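# Green block into blue bowl, tape measure onto plate

## Task

Get the green block inside the blue bowl and the red tape measure resting on the pink plate, with both objects released by the hands at the end.

## Robot and tools

Robot: two arms on one table. left_arm carries a left five-finger hand, a mirror of the right hand on right_arm. Calibrated bases in the scene frame: left_arm at (-0.029, +0.297, +0.041) m, right_arm at (-0.041, -0.258, +0.015) m, each turned only slightly about z. A post stands behind the arms. Loose objects may get a brief random nudge.

Frames: the scene frame has its origin at table-top height, midway between the nominal bases, +x out over the table, +z up, left_arm on the +y side (arm names do not match image sides). Each arm's printed hand pose, velocities and every offset you send use that arm's own base axes. Printed positions and orientations can be a few cm off, worse at long reach.

Hand point: a point moving with the palm, 0.05 m in front of it and 0.15 m from the wrist face along the fingers. Its +z runs along straight fingers, +y out of the palm, +x across the palm away from the thumb on the right hand but toward the thumb on the left. Straight fingertips sit 0.06-0.07 m past the point along +z and 0.06 m behind it along -y. A wrist bracket on the little-finger side can strike things.

Row layout (shared by execute_actions and move): 28 numbers, each in [-1, 1], always for both arms. Left arm first: dx, dy, dz, rx, ry, rz, then little, ring, middle, index, thumb_bend, thumb_turn, force_limit, speed; then the same 14 for the right arm. The six pose numbers are offsets, not poses: measured from that arm's Hand target as it stood when the action or move began, in its base axes; 1.0 equals 0.6 m or 180 degrees; rx, ry, rz form one rotation vector turning about the Hand target position. Sending the same offset again moves further. Zeros for all six ask for nothing new. The six motor numbers are absolute targets: -1 open/straight, +1 closed; thumb_turn +1 puts the thumb opposite the fingers. force_limit maps -1..+1 to about 0..10 N at the fingertip (0..15 N for the two thumb motors). speed rises from near zero at -1 to full at +0.48 and stays full to +1. There is no 'keep' value: to leave a hand unchanged, repeat the eight hand numbers of the last row actually run for it; before any, send its hand_measured plus hand_force_limit and hand_speed.

execute_actions(actions, cameras): actions is a list of actions, each a list of up to 15 rows, one row per 1/30 s step; a short action holds its last row to step 15. Each row counts from the action's starting Hand target, not the previous row. cameras: list of names, ["all"], or []; default gives images only for an empty actions list.

move(target, speed, blend, blocking, cameras): target is one row or a list of up to 15 rows, all offsets counted from the same starting Hand targets. Paths are straight, finish together and are capped at 10 s. speed in m/s, 0.002 to 4.3 (default 0.25), one value or one per target; turn rate limited to twice that in rad/s. blend in m rounds corners in a list (0 means stop at each). blocking=false returns after about 0.5 s while motion continues. Paths ignore obstacles and the other arm. Result adds a 'move:' line: done, off_target, moving, held or fault, plus limits such as paced (pose clipped) or held (steps withheld).

wait(seconds 0-3600) runs the scene, sending nothing new. stop brakes a running move. zoom_image(camera, region [x0, y0, x1, y1] in pixels, at most 504 by 504) enlarges part of the latest image from cam_high (896x504), cam_low (896x504), cam_left_wrist (672x504) or cam_right_wrist (672x504). show_instructions shows the reference pages. finished_scene(scene=1) ends the scene for good.

Results: end_effector_position (m) and end_effector_quat_wxyz per arm in its base frame; Hand target (the reference for the next offsets); joint positions, velocities (may be omitted when within noise), torques (joints 3 and 4 wrap at 28 N m); motor temperatures; hand_measured, hand_stopped_by (moving, target, force, stalled, fault) and hand_load_n (positive when pushed open), each six values in motor order, plus hand_force_limit and hand_speed. A lost grip shows as load dropping near 0.

Behaviour: arms are loose; a hand often rests 1-3 cm (up to 5) below its command without touching anything, and turns can shift the point. A fresh execute_actions call re-requests the Hand target; if still short, add the missing distance. Orientation is clipped to 40 degrees from the measured one each step. Near the base, small moves can swing the arm.

Gripping: with the thumb turned in, fingers and thumb enclose things about 0.035-0.065 m thick, or a handle down to 0.025 m; thumb tip against index pad can pinch light items up to about 0.08 m. Close with speed -0.94 or lower for a gentle grip. A motor moves only when its target changes by 0.002 or more; to squeeze harder raise force_limit and send a more closed target; to loosen send a target more open than hand_measured.

Avoid: dropping objects even slightly, opening on a moving object, fast impacts with the table, post or heavy items, pressing arms or hands together (closing on the other hand counts), excessive finger loads, and anything leaving the table, which fails the task. Holding loads, stretched arms or pushing unreachable poses heat motors: MOTOR HOT at 85 °C, and at 100 °C the arm drops during an over-temperature fault. To end a push, command the target back past the hand point.

Each tool is called after "Call:" in YAML: its name, and indented under it one key for each argument.

Reference images:

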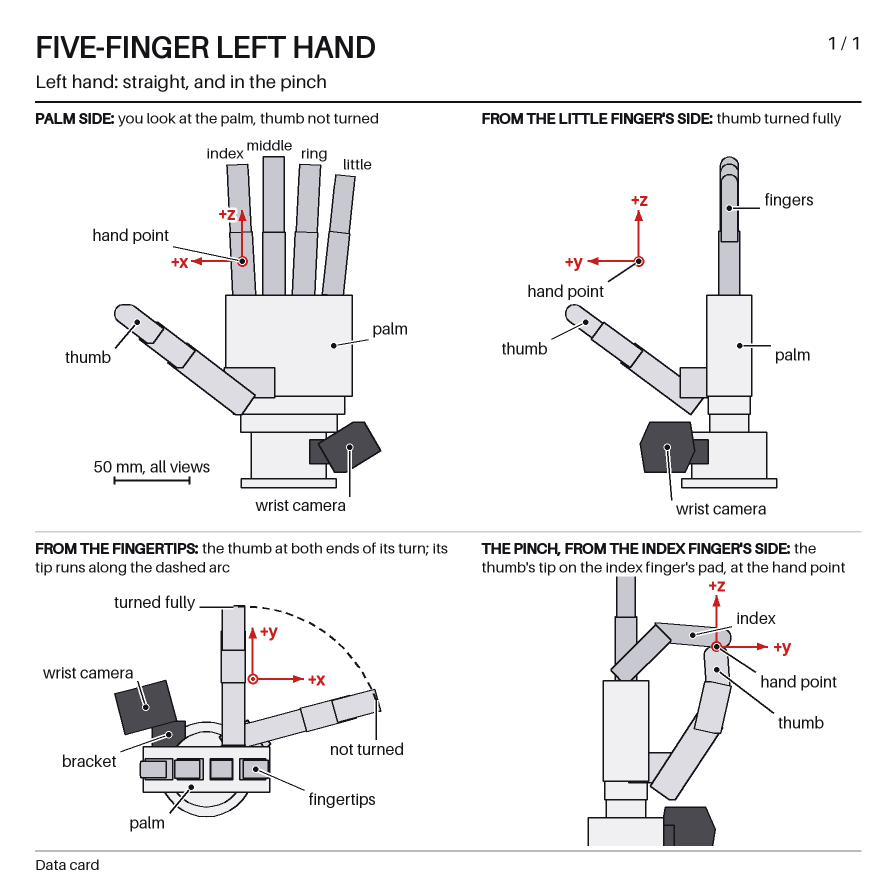

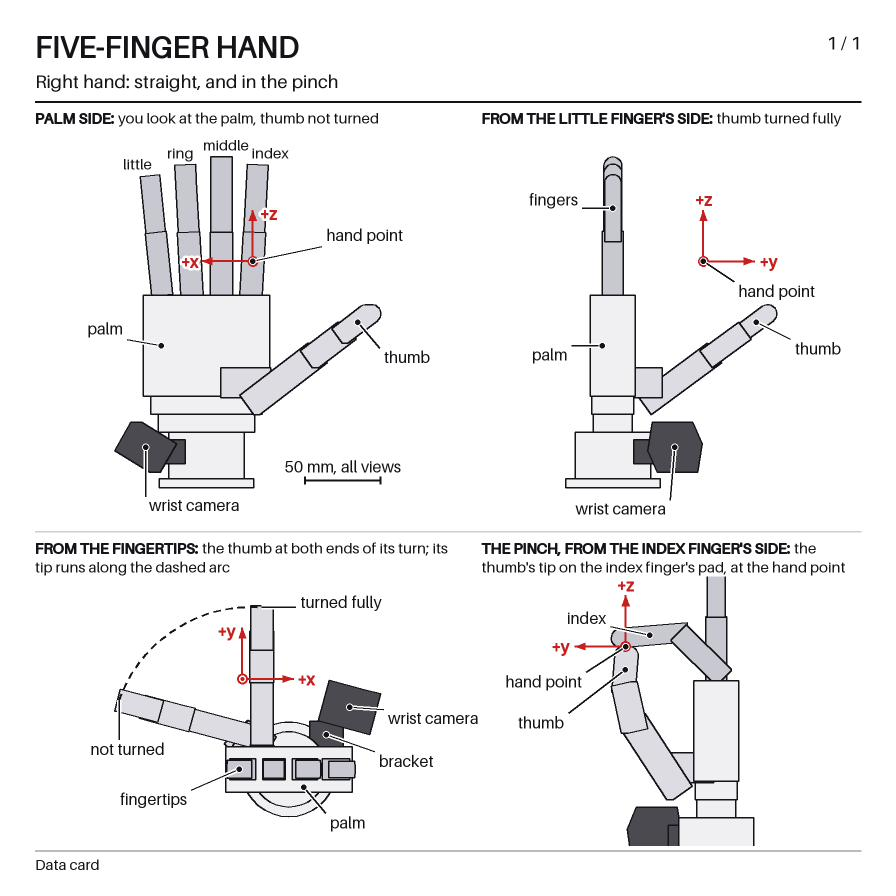

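## Session

Call:
execute_actions:
  actions: []

Scene clock: 0.00 s.
left_arm: end_effector_position=(+0.5373, +0.0897, +0.0723) hand_measured=(-1.000, -1.000, -1.000, -1.000, -1.000, -1.000) hand_load_n=(+0.0, +0.0, +0.0, +0.0, +0.0, +0.0) hand_stopped_by=(target, target, target, target, target, target) hand_force_limit=0.00 hand_speed=-0.80 end_effector_quat_wxyz=(-0.539, +0.609, -0.499, +0.299) | right_arm: end_effector_position=(+0.6741, +0.1224, +0.1771) hand_measured=(-1.000, -1.000, -1.000, -1.000, -1.000, -1.000) hand_load_n=(+0.0, +0.0, +0.0, +0.0, +0.0, +0.0) hand_stopped_by=(target, target, target, target, target, target) hand_force_limit=0.00 hand_speed=-0.80 end_effector_quat_wxyz=(+0.276, +0.758, -0.070, +0.587)
Joint positions: left_arm=[0.12 1.54 0.589 0.7 -0.25 0.116] | right_arm=[0.471 1.954 1.343 0.32 0.984 -1.674]
Joint velocities: within noise
Joint torques (N m): no reading
Motor temperatures (°C): left_arm=[23 21 32 29 30 28] | right_arm=[30 30 23 30 23 28]
Heat: left arm: hottest elbow 32 °C; right arm: hottest waist 30 °C.
Hand target: left_arm +0.5501, +0.0890, +0.0920; -0.551, +0.602, -0.486, +0.313 | right_arm +0.6802, +0.1218, +0.1851; +0.275, +0.752, -0.078, +0.594

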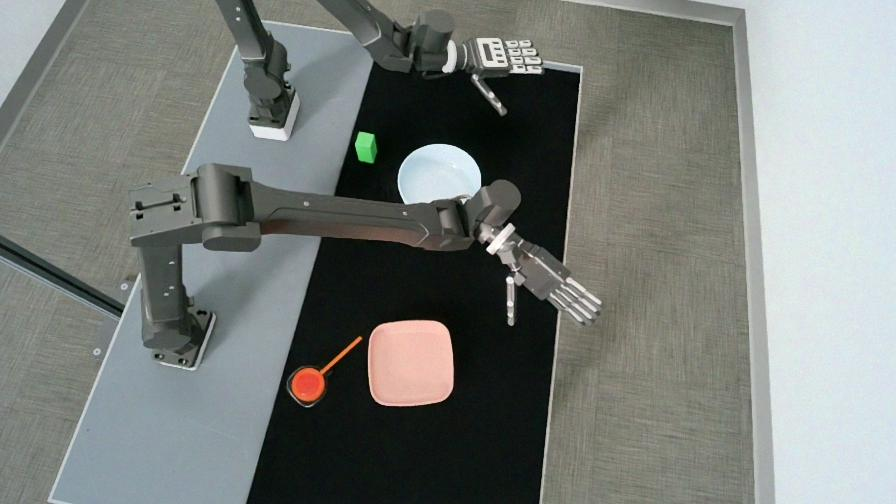

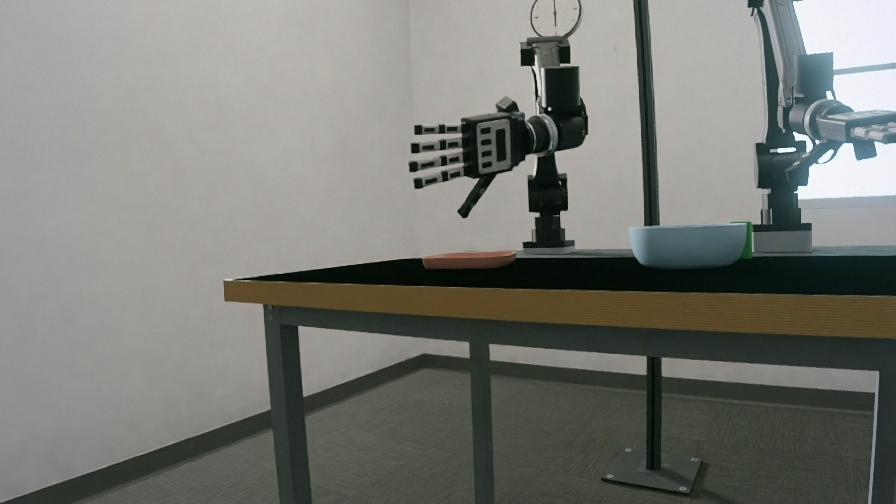

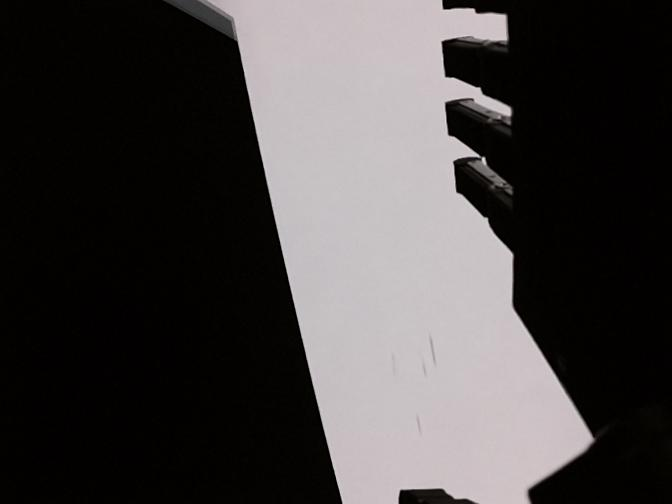

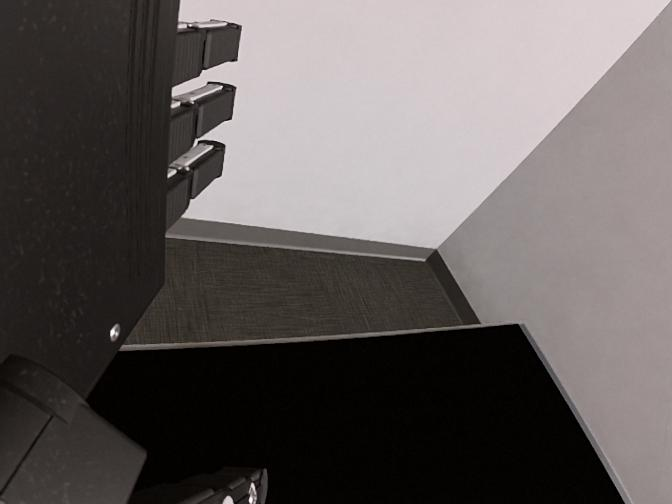

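Call:
zoom_image:
  camera: "cam_high"
  region: [240, 290, 480, 430]

Call:
zoom_image:
  camera: "cam_high"
  region: [320, 100, 520, 220]

Call:
zoom_image:
  camera: "cam_low"
  region: [400, 180, 896, 320]

Scaled by 2.100 from the camera's image (finer frame: 1280x720).

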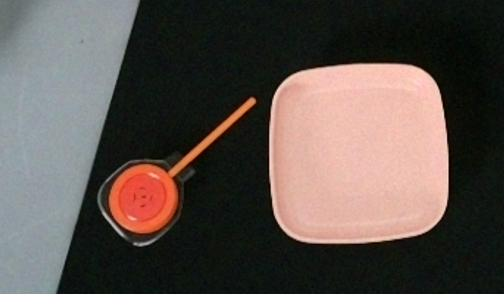

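Scaled by 2.520 from the camera's image (finer frame: 1280x720).

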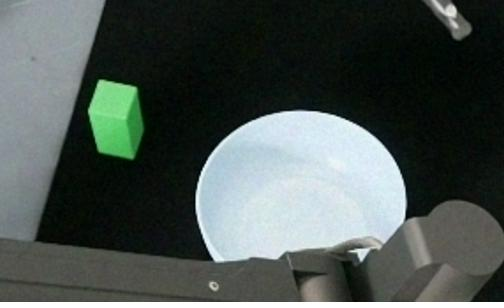

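Scaled by 1.016 from the camera's image (finer frame: 1280x720).

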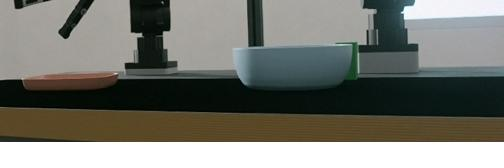

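Call:
move:
  target:
    - [-0.1,0,0.2,0,0,0,-1,-1,-1,-1,-1,1,0,0.2,-0.70,-0.353,0.15,0.548,-0.155,-0.186,-1,-1,-1,-1,-1,1,0,0.2]
    - [-0.483,-0.315,0.28,-0.049,0.133,-0.212,-1,-1,-1,-1,-1,1,0,0.2,-0.70,-0.353,0.15,0.548,-0.155,-0.186,-1,-1,-1,-1,-1,1,0,0.2]
  speed: 0.3
  cameras: ["all"]

Scene clock: 113.53 s.
left_arm: end_effector_position=(+0.2533, -0.0963, +0.2272) hand_measured=(-1.000, -1.000, -1.000, -1.000, -1.000, +1.000) hand_load_n=(+0.0, +0.0, +0.0, +0.0, +0.0, +0.0) hand_stopped_by=(target, target, target, target, target, target) hand_force_limit=0.00 hand_speed=0.20 end_effector_quat_wxyz=(+0.248, -0.510, +0.740, -0.362) | right_arm: end_effector_position=(+0.2610, -0.0903, +0.2787) hand_measured=(-1.000, -1.000, -1.000, -1.000, -1.000, +1.000) hand_load_n=(+0.0, +0.0, +0.0, +0.0, +0.0, +0.0) hand_stopped_by=(target, target, target, target, target, target) hand_force_limit=0.00 hand_speed=0.20 end_effector_quat_wxyz=(+0.265, -0.497, +0.730, -0.387)
Joint positions: left_arm=[-0.159 0.508 0.682 -0.846 0.164 0.125] | right_arm=[-0.503 0.501 0.785 -0.883 -0.107 -0.071]
Joint torques (N m): left_arm=[-1.2 -0.44 13.64 1.81 -0.05 -0.13] | right_arm=[1.61 0.26 11.23 1.14 -0.29 -0.04]
Motor temperatures (°C): left_arm=[22 23 36 28 29 26] | right_arm=[28 35 35 28 23 27]
Heat: left arm: hottest elbow 36 °C; right arm: hottest shoulder 35 °C.
Hand target: left_arm +0.2603, -0.1000, +0.2600; +0.262, -0.501, +0.732, -0.381 | right_arm +0.2602, -0.0900, +0.2751; +0.262, -0.503, +0.731, -0.380
Off the commanded pose: left_arm 0.034 m, 3 deg | right_arm 0.004 m, 1 deg.
move: off_target (left_arm)

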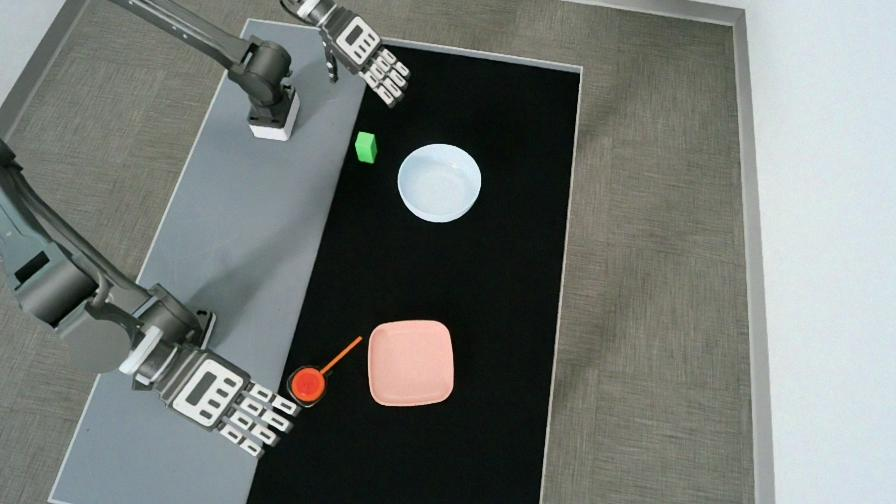

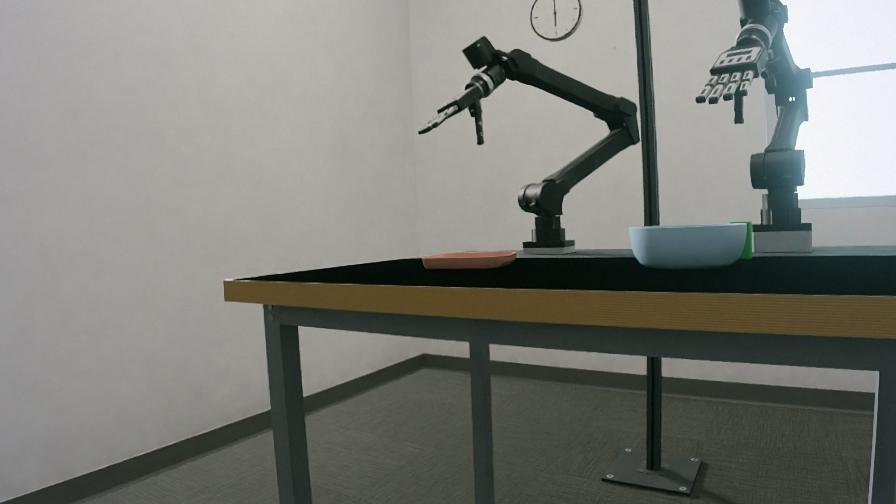

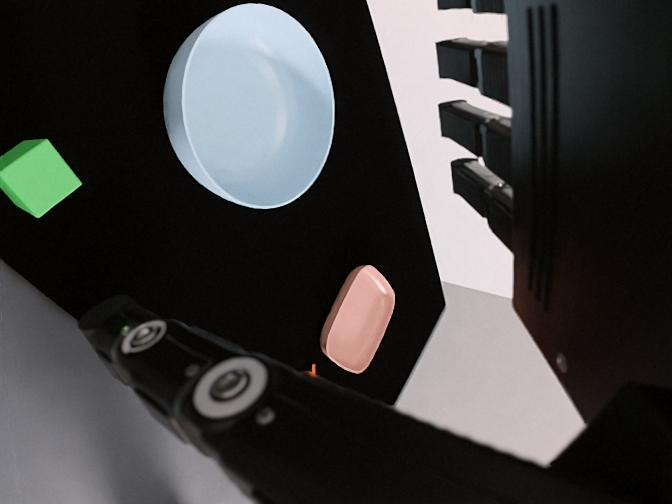

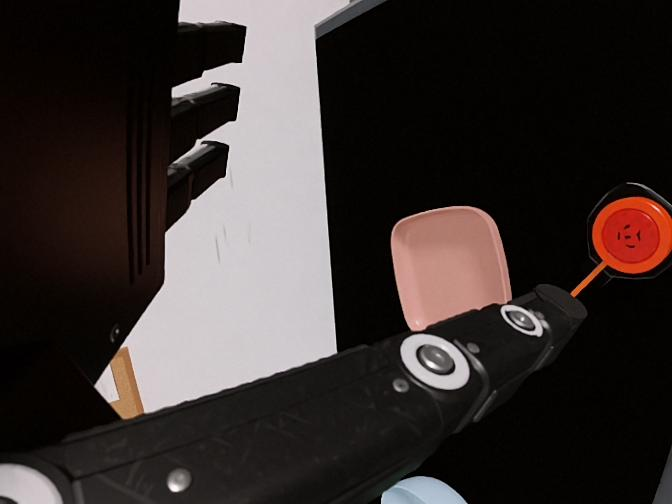

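Call:
zoom_image:
  camera: "cam_high"
  region: [300, 0, 500, 230]

Call:
zoom_image:
  camera: "cam_high"
  region: [120, 300, 480, 490]

Call:
zoom_image:
  camera: "cam_right_wrist"
  region: [372, 150, 672, 350]

Scaled by 2.191 from the camera's image (finer frame: 1280x720).

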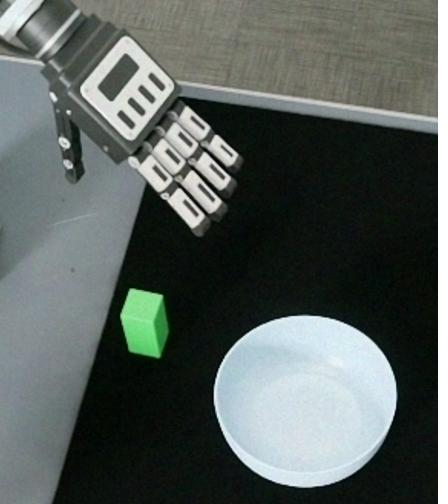

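Scaled by 1.400 from the camera's image (finer frame: 1280x720).

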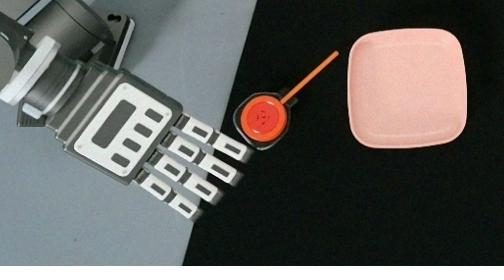

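Scaled by 1.680 from the camera's image (finer frame: 960x720).

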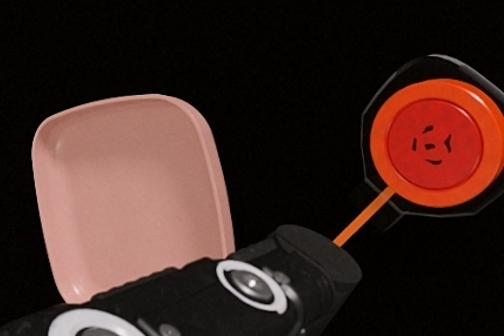

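Call:
zoom_image:
  camera: "cam_high"
  region: [346, 122, 386, 172]

Call:
zoom_image:
  camera: "cam_left_wrist"
  region: [0, 100, 200, 300]

Call:
zoom_image:
  camera: "cam_high"
  region: [270, 330, 380, 420]

Scaled by 10.080 from the camera's image (finer frame: 1280x720).

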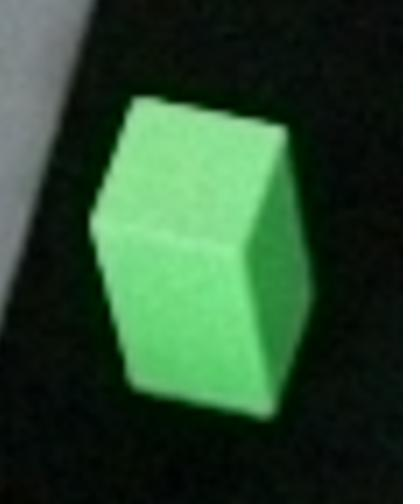

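Scaled by 2.520 from the camera's image (finer frame: 960x720).

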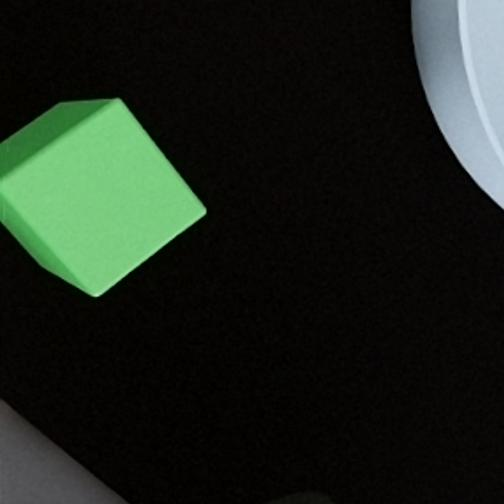

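Scaled by 4.582 from the camera's image (finer frame: 1280x720).

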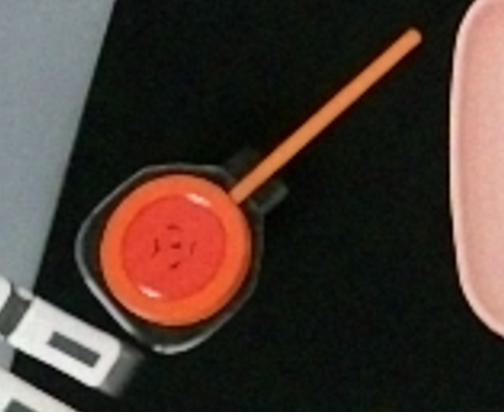

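Call:
zoom_image:
  camera: "cam_low"
  region: [400, 220, 560, 290]

Scaled by 3.150 from the camera's image (finer frame: 1280x720).

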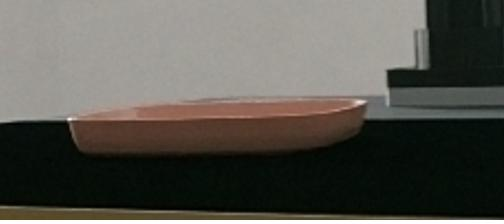

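Call:
move:
  target: [-0.0308,0.072,-0.25,-0.0058,-0.0211,0.0820,1,1,-1,-1,-1,1,0,0.2,0.0573,0.1293,-0.2168,0.0044,0.0100,-0.0432,-1,-1,-1,-1,-1,1,0,0.2]
  speed: 0.2
  cameras: ["all"]

Scene clock: 323.90 s.
left_arm: end_effector_position=(+0.2345, -0.0560, +0.0998) hand_measured=(+1.000, +1.000, -1.000, -1.000, -1.000, +1.000) hand_load_n=(+0.0, +0.0, +0.0, +0.0, +0.0, +0.0) hand_stopped_by=(target, target, target, target, target, target) hand_force_limit=0.00 hand_speed=0.20 end_effector_quat_wxyz=(+0.318, -0.584, +0.657, -0.354) | right_arm: end_effector_position=(+0.2868, -0.0146, +0.1382) hand_measured=(-1.000, -1.000, -1.000, -1.000, -1.000, +1.000) hand_load_n=(+0.0, +0.0, +0.0, +0.0, +0.0, +0.0) hand_stopped_by=(target, target, target, target, target, target) hand_force_limit=0.00 hand_speed=0.20 end_effector_quat_wxyz=(+0.211, -0.472, +0.767, -0.379)
Joint positions: left_arm=[-0.098 0.215 0.266 -0.63 0.012 0.013] | right_arm=[0.097 0.576 0.484 -0.679 0.464 0.366]
Joint torques (N m): left_arm=[-0.26 1.2 9.35 3.44 -0.12 -0.12] | right_arm=[3.08 -0.56 11.55 2.36 0.3 0.21]
Motor temperatures (°C): left_arm=[21 22 51 26 27 24] | right_arm=[27 29 34 26 22 25]
Heat: left arm: hottest elbow 51 °C; right arm: hottest elbow 34 °C.
Hand target: left_arm +0.2418, -0.0568, +0.1100; +0.328, -0.580, +0.649, -0.367 | right_arm +0.2946, -0.0124, +0.1450; +0.227, -0.456, +0.770, -0.384
Off the commanded pose: left_arm 0.013 m, 2 deg | right_arm 0.011 m, 3 deg.
move: off_target (left_arm, right_arm)

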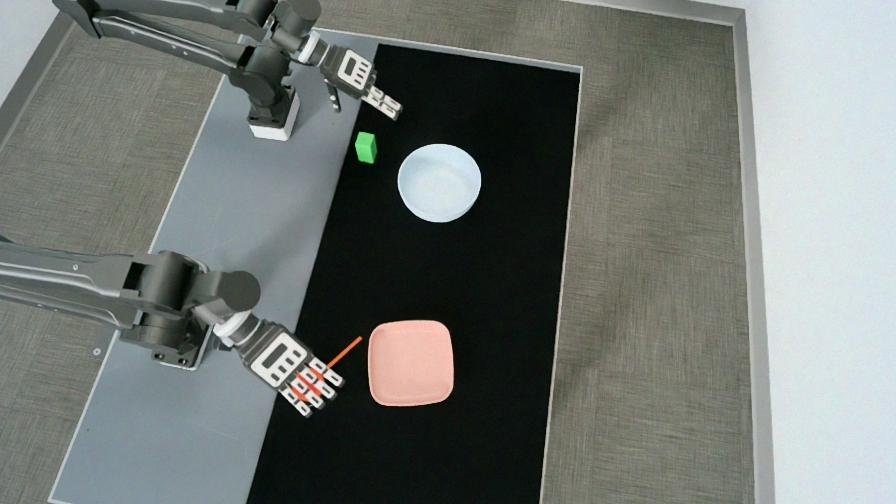

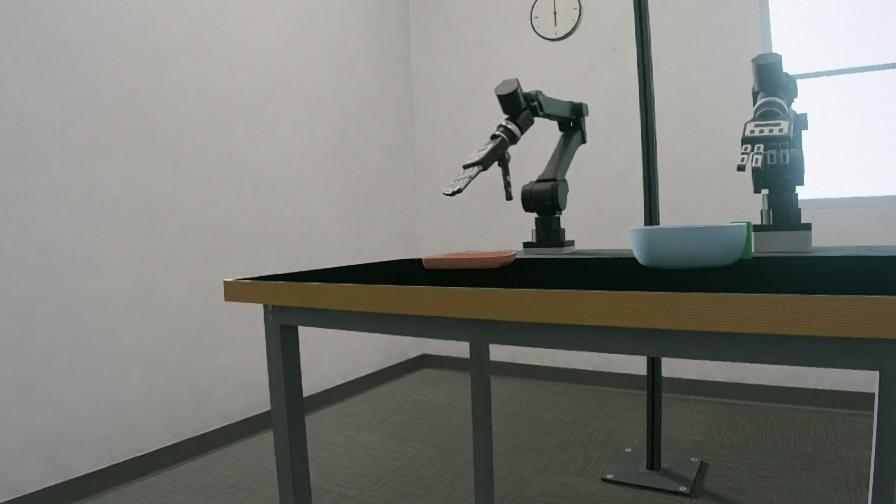

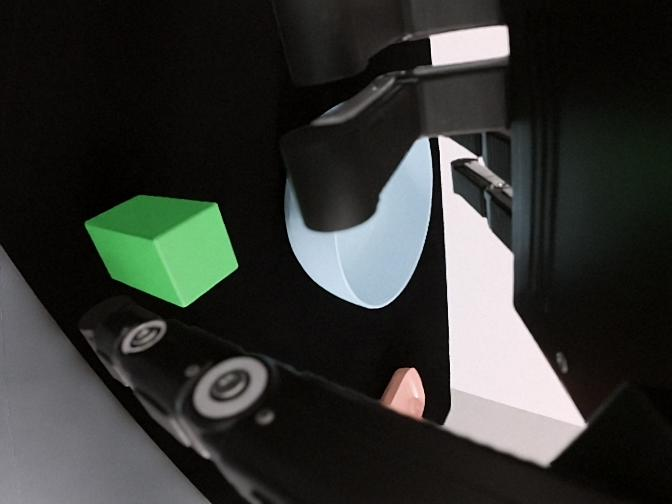

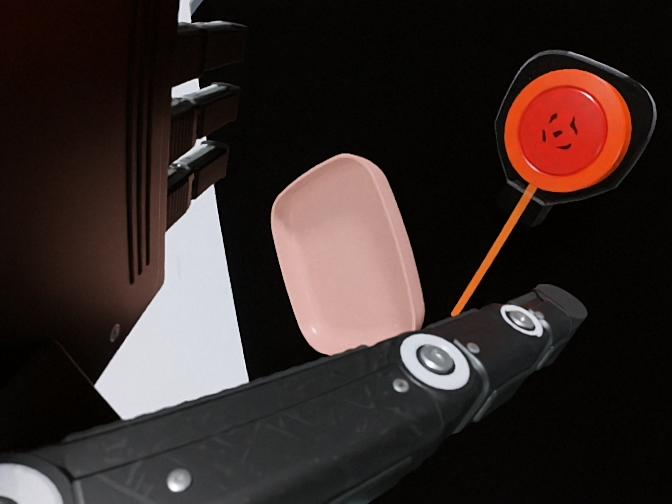

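Call:
move:
  target: [-0.0033,-0.0417,-0.0583,0,0,0,1,1,-1,-1,-1,1,0,0.2,0.0075,-0.0358,-0.1167,0,0,0,-1,-1,-1,-1,-1,1,0,0.2]
  speed: 0.15
  cameras: ["all"]

Scene clock: 510.67 s.
left_arm: end_effector_position=(+0.2343, -0.0804, +0.0713) hand_measured=(+1.000, +1.000, -1.000, -1.000, -1.000, +1.000) hand_load_n=(+0.0, +0.0, +0.0, +0.0, +0.0, +0.0) hand_stopped_by=(target, target, target, target, target, target) hand_force_limit=0.00 hand_speed=0.20 end_effector_quat_wxyz=(+0.324, -0.580, +0.654, -0.362) | right_arm: end_effector_position=(+0.2951, -0.0310, +0.0716) hand_measured=(-1.000, -1.000, -1.000, -1.000, -1.000, +1.000) hand_load_n=(+0.0, +0.0, +0.0, +0.0, +0.0, +0.0) hand_stopped_by=(target, target, target, target, target, target) hand_force_limit=0.00 hand_speed=0.20 end_effector_quat_wxyz=(+0.224, -0.451, +0.778, -0.375)
Joint positions: left_arm=[-0.314 0.219 0.181 -0.527 -0.169 -0.102] | right_arm=[-0.012 0.657 0.317 -0.39 0.382 0.335]
Joint torques (N m): left_arm=[-1.26 2.49 8.99 3.45 -0.22 -0.12] | right_arm=[1.44 -1.14 10.73 2.43 -0.05 -0.2]
Motor temperatures (°C): left_arm=[21 22 42 26 26 23] | right_arm=[26 28 39 26 23 25]
Heat: left arm: hottest elbow 42 °C; right arm: hottest elbow 39 °C.
Hand target: left_arm +0.2398, -0.0818, +0.0750; +0.328, -0.580, +0.649, -0.367 | right_arm +0.2991, -0.0339, +0.0750; +0.227, -0.456, +0.770, -0.384
Off the commanded pose: left_arm 0.007 m, 1 deg | right_arm 0.006 m, 2 deg.
move: done

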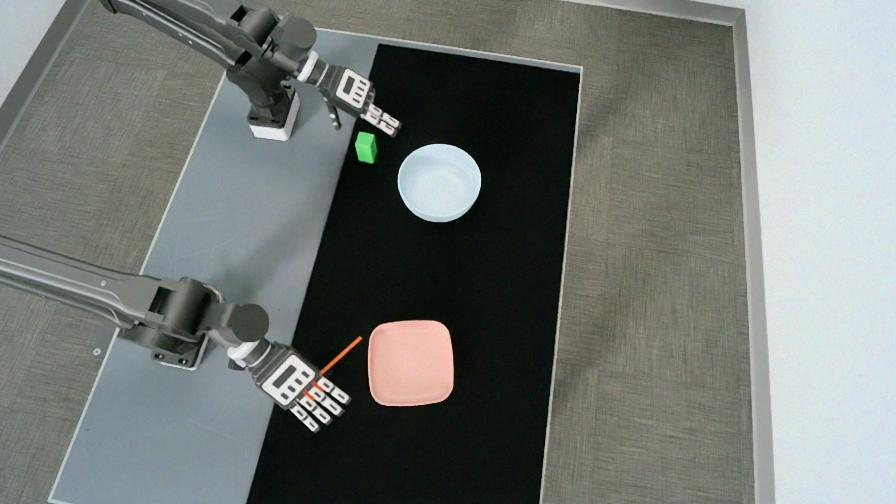

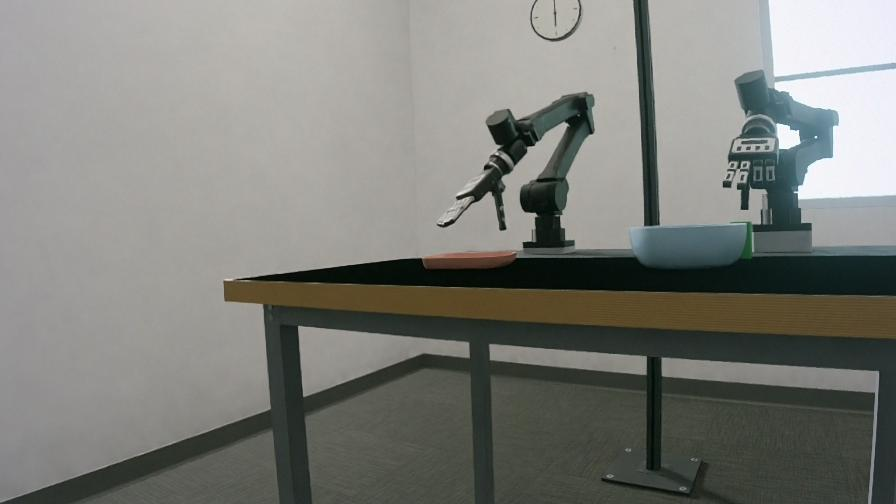

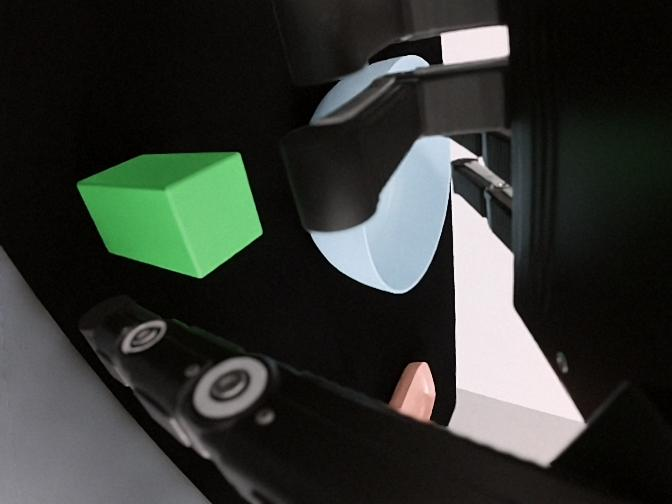

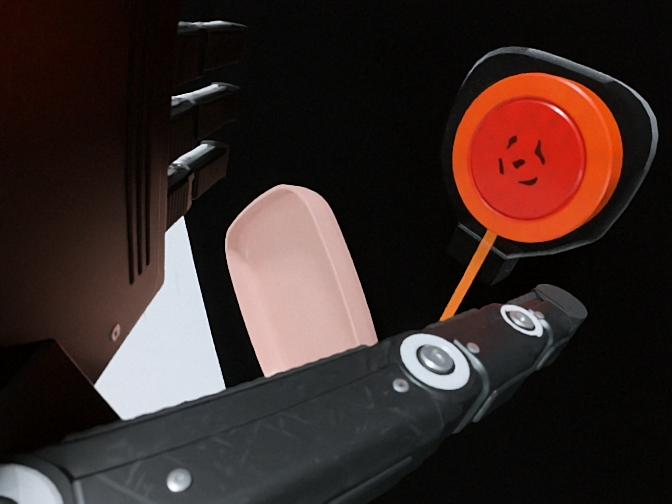

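Call:
zoom_image:
  camera: "cam_right_wrist"
  region: [420, 30, 672, 330]

Scaled by 1.680 from the camera's image (finer frame: 960x720).

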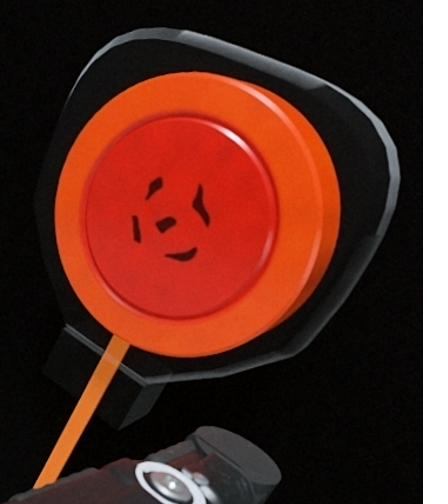

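Call:
move:
  target: [0.0017,-0.0083,-0.0833,0,0,0,1,1,-1,-1,-1,1,0,0.2,-0.0117,-0.0203,-0.05,0,0,0,-1,-1,-1,-1,-1,1,0,0.2]
  speed: 0.12
  cameras: ["all"]

Scene clock: 549.87 s.
left_arm: end_effector_position=(+0.2353, -0.0853, +0.0204) hand_measured=(+1.000, +1.000, -1.000, -1.000, -1.000, +1.000) hand_load_n=(+0.0, +0.0, +0.0, +0.0, +0.0, +0.0) hand_stopped_by=(target, target, target, target, target, target) hand_force_limit=0.00 hand_speed=0.20 end_effector_quat_wxyz=(+0.324, -0.580, +0.655, -0.361) | right_arm: end_effector_position=(+0.2882, -0.0434, +0.0423) hand_measured=(-1.000, -1.000, -1.000, -1.000, -1.000, +1.000) hand_load_n=(+0.0, +0.0, +0.0, +0.0, +0.0, +0.0) hand_stopped_by=(target, target, target, target, target, target) hand_force_limit=0.00 hand_speed=0.20 end_effector_quat_wxyz=(+0.224, -0.451, +0.779, -0.375)
Joint positions: left_arm=[-0.352 0.313 0.056 -0.314 -0.201 -0.122] | right_arm=[-0.084 0.686 0.239 -0.264 0.329 0.286]
Joint torques (N m): left_arm=[-1.38 2.26 8.95 3.41 -0.24 -0.11] | right_arm=[1.49 -0.85 10.24 2.47 -0.08 -0.2]
Heat: left arm: hottest elbow 41 °C; right arm: hottest elbow 40 °C.
Hand target: left_arm +0.2408, -0.0868, +0.0250; +0.328, -0.580, +0.649, -0.367 | right_arm +0.2921, -0.0461, +0.0450; +0.227, -0.456, +0.770, -0.384
Off the commanded pose: left_arm 0.007 m, 1 deg | right_arm 0.005 m, 2 deg.
move: done

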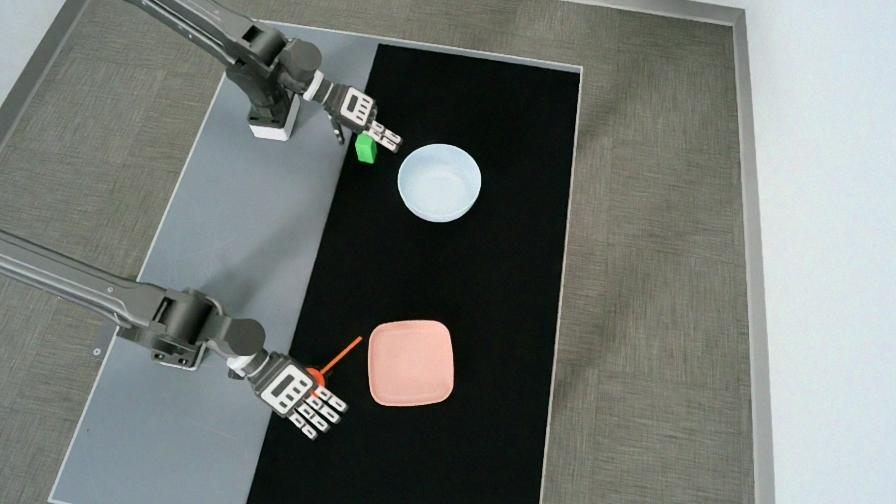

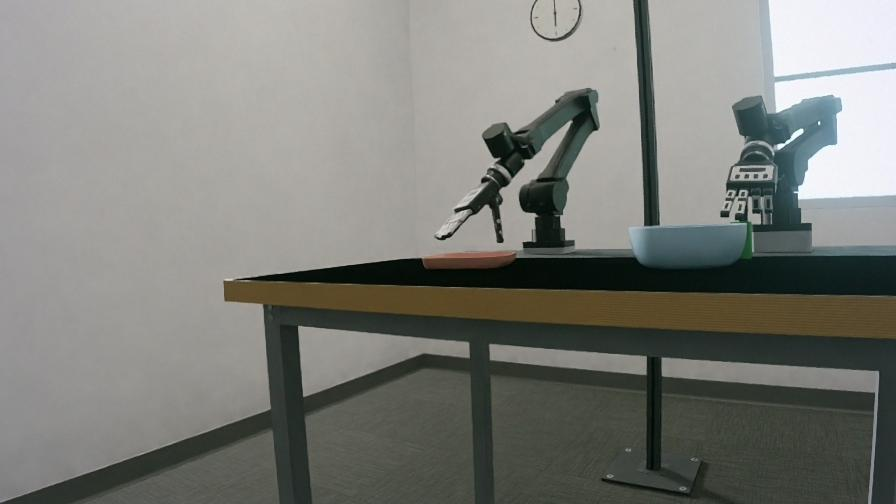

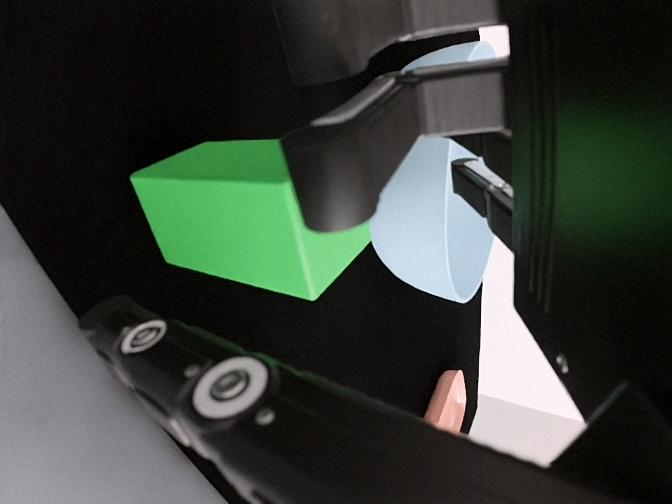

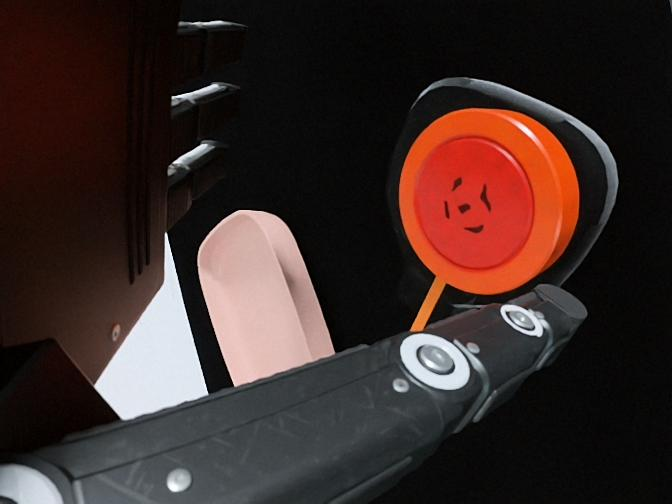

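Call:
move:
  target: [0,0,-0.0183,0,0,0,1,1,-1,-1,-1,1,0,0.2,-0.0178,0.0022,-0.0167,0,0,0,-1,-1,-1,-1,-1,1,0,0.2]
  speed: 0.08
  cameras: ["cam_high", "cam_left_wrist", "cam_right_wrist"]

Scene clock: 579.13 s.
left_arm: end_effector_position=(+0.2354, -0.0853, +0.0097) hand_measured=(+1.000, +1.000, -1.000, -1.000, -1.000, +1.000) hand_load_n=(+0.0, +0.0, +0.0, +0.0, +0.0, +0.0) hand_stopped_by=(target, target, target, target, target, target) hand_force_limit=0.00 hand_speed=0.20 end_effector_quat_wxyz=(+0.324, -0.580, +0.655, -0.361) | right_arm: end_effector_position=(+0.2760, -0.0424, +0.0277) hand_measured=(-1.000, -1.000, -1.000, -1.000, -1.000, +1.000) hand_load_n=(+0.0, +0.0, +0.0, +0.0, +0.0, +0.0) hand_stopped_by=(target, target, target, target, target, target) hand_force_limit=0.00 hand_speed=0.20 end_effector_quat_wxyz=(+0.219, -0.453, +0.780, -0.371)
Joint positions: left_arm=[-0.352 0.35 0.03 -0.251 -0.201 -0.122] | right_arm=[-0.084 0.668 0.199 -0.258 0.329 0.286]
Joint torques (N m): left_arm=[-1.2 2.08 8.7 3.44 -0.23 -0.12] | right_arm=[1.79 -1.79 10.32 2.4 0 -0.19]
Heat: left arm: hottest elbow 42 °C; right arm: hottest elbow 39 °C.
Hand target: left_arm +0.2408, -0.0868, +0.0140; +0.328, -0.580, +0.649, -0.367 | right_arm +0.2814, -0.0447, +0.0350; +0.227, -0.456, +0.770, -0.384
Off the commanded pose: left_arm 0.007 m, 1 deg | right_arm 0.009 m, 2 deg.
move: done

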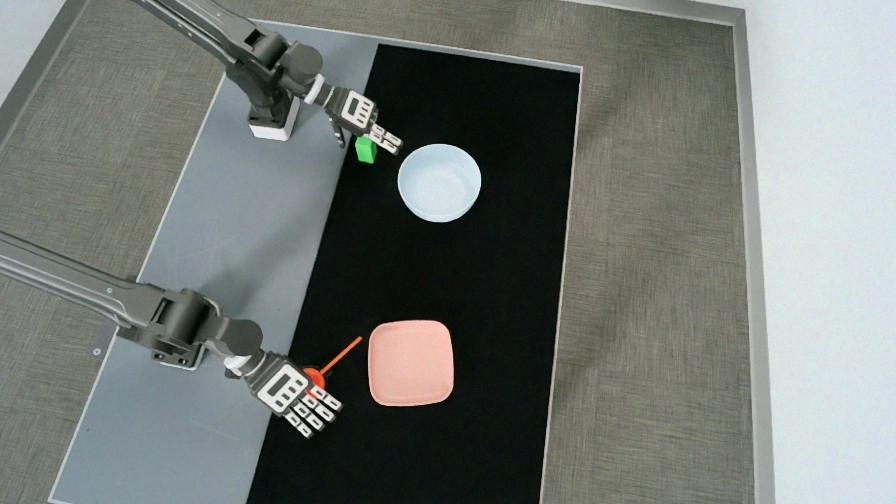

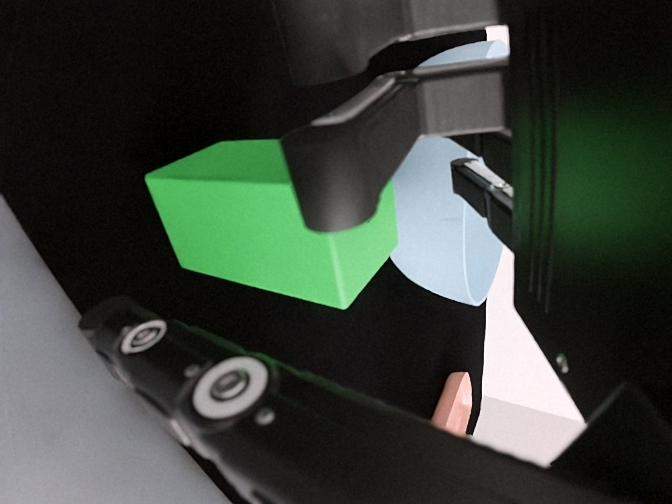

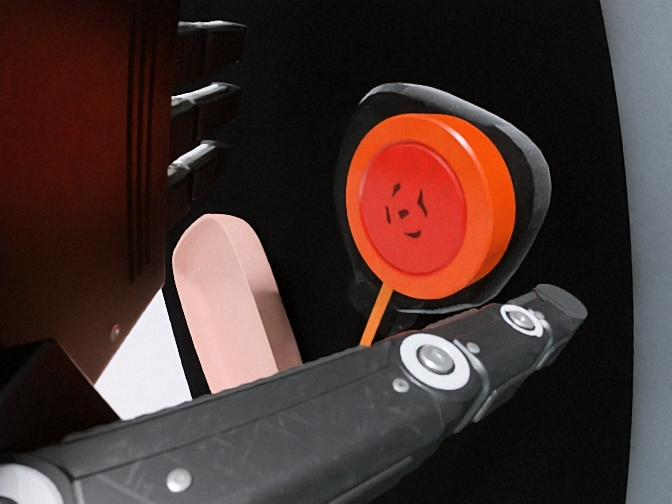

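Call:
move:
  target: [0,0,0,0,0,0,1,1,-0.25,-0.25,-0.6,1,-0.4,-0.3,-0.0017,-0.0030,-0.02,0,0,0,-1,-1,-1,-1,-1,1,0,0.2]
  speed: 0.06
  cameras: ["cam_low", "cam_left_wrist", "cam_right_wrist"]

Scene clock: 596.20 s.
left_arm: end_effector_position=(+0.2358, -0.0851, +0.0100) hand_measured=(+1.000, +1.000, -0.250, -0.250, -0.600, +1.000) hand_load_n=(+0.0, +0.0, +0.0, +0.0, +0.0, +0.0) hand_stopped_by=(target, target, target, target, target, target) hand_force_limit=-0.40 hand_speed=-0.30 end_effector_quat_wxyz=(+0.325, -0.580, +0.654, -0.361) | right_arm: end_effector_position=(+0.2787, -0.0414, +0.0236) hand_measured=(-1.000, -1.000, -1.000, -1.000, -1.000, +1.000) hand_load_n=(-0.5, +0.0, +0.0, +0.0, +0.0, +0.5) hand_stopped_by=(target, target, target, target, target, target) hand_force_limit=0.00 hand_speed=0.20 end_effector_quat_wxyz=(+0.231, -0.452, +0.775, -0.377)
Joint positions: left_arm=[-0.352 0.351 0.03 -0.248 -0.202 -0.122] | right_arm=[-0.084 0.676 0.174 -0.197 0.321 0.28]
Joint torques (N m): left_arm=[-1.2 2.14 8.68 3.45 -0.24 -0.12] | right_arm=[1.49 -0.26 9.95 2.51 -0.08 -0.2]
Heat: left arm: hottest elbow 41 °C; right arm: hottest elbow 39 °C.
Hand target: left_arm +0.2408, -0.0868, +0.0140; +0.328, -0.580, +0.649, -0.367 | right_arm +0.2804, -0.0465, +0.0230; +0.227, -0.456, +0.770, -0.384
Off the commanded pose: left_arm 0.007 m, 1 deg | right_arm 0.005 m, 1 deg.
move: done

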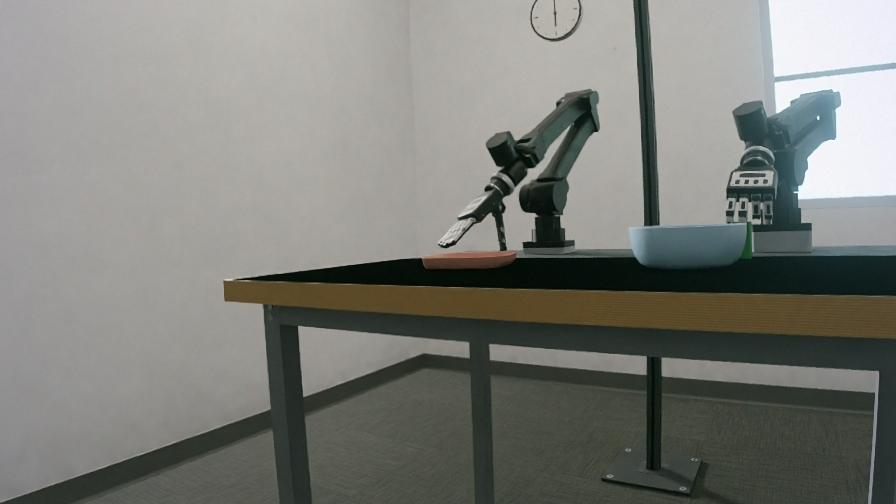

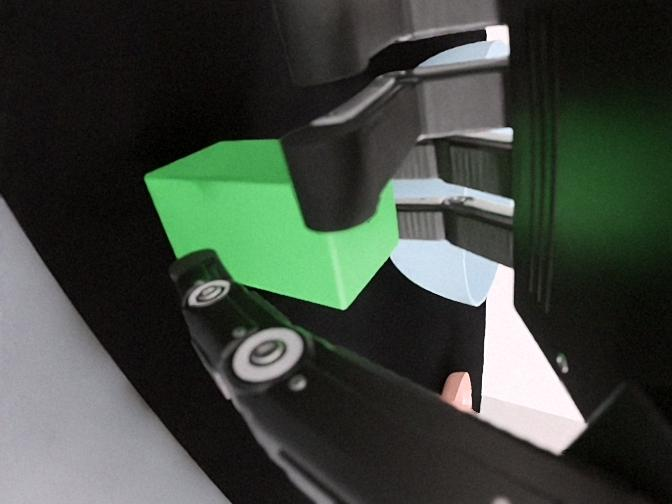

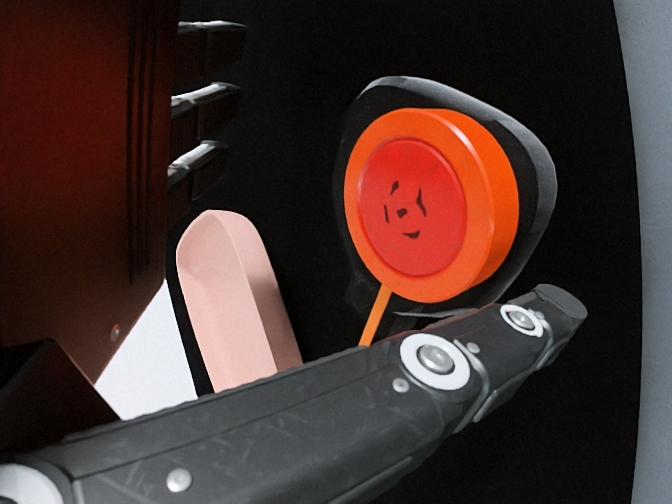

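Call:
zoom_image:
  camera: "cam_low"
  region: [410, 170, 550, 290]

Call:
zoom_image:
  camera: "cam_right_wrist"
  region: [332, 60, 602, 360]

Scaled by 3.600 from the camera's image (finer frame: 1280x720).

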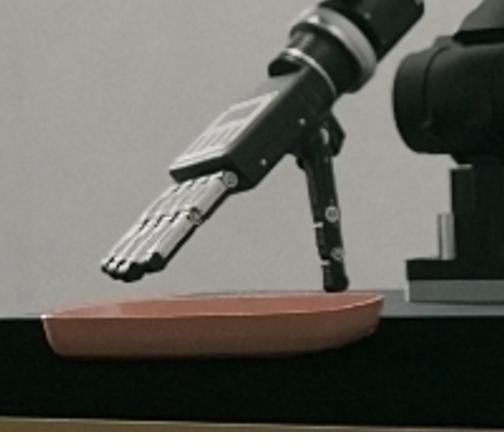

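Scaled by 1.680 from the camera's image (finer frame: 960x720).

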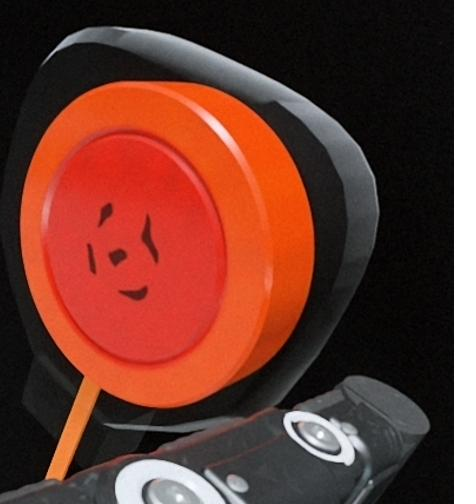

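Call:
execute_actions:
  actions:
    - [[0,0,0,0,0,0,1,1,-0.25,-0.25,-0.6,1,-0.4,-0.3,0,0,0,0,0,0,-1,-1,-1,-1,-1,1,0,0.2]]

Scene clock: 633.07 s.
left_arm: end_effector_position=(+0.2358, -0.0851, +0.0100) hand_measured=(+1.000, +1.000, -0.250, -0.250, -0.600, +1.000) hand_load_n=(+0.0, +0.0, +0.0, +0.0, +0.0, +0.0) hand_stopped_by=(target, target, target, target, target, target) hand_force_limit=-0.40 hand_speed=-0.30 end_effector_quat_wxyz=(+0.325, -0.580, +0.654, -0.361) | right_arm: end_effector_position=(+0.2787, -0.0414, +0.0236) hand_measured=(-1.000, -1.000, -1.000, -1.000, -1.000, +1.000) hand_load_n=(+0.0, +0.0, +0.0, +0.0, +0.0, +0.0) hand_stopped_by=(target, target, target, target, target, target) hand_force_limit=0.00 hand_speed=0.20 end_effector_quat_wxyz=(+0.231, -0.452, +0.775, -0.377)
Joint positions: left_arm=[-0.352 0.351 0.03 -0.248 -0.202 -0.122] | right_arm=[-0.084 0.676 0.174 -0.197 0.321 0.28]
Joint torques (N m): left_arm=[-1.32 2.2 8.65 3.43 -0.23 -0.11] | right_arm=[1.61 -0.38 9.94 2.5 -0.08 -0.2]
Heat: left arm: hottest elbow 40 °C; right arm: hottest elbow 35 °C.
Hand target: left_arm +0.2408, -0.0868, +0.0140; +0.328, -0.580, +0.649, -0.367 | right_arm +0.2804, -0.0465, +0.0230; +0.227, -0.456, +0.770, -0.384
Off the commanded pose: left_arm 0.007 m, 1 deg | right_arm 0.005 m, 1 deg.


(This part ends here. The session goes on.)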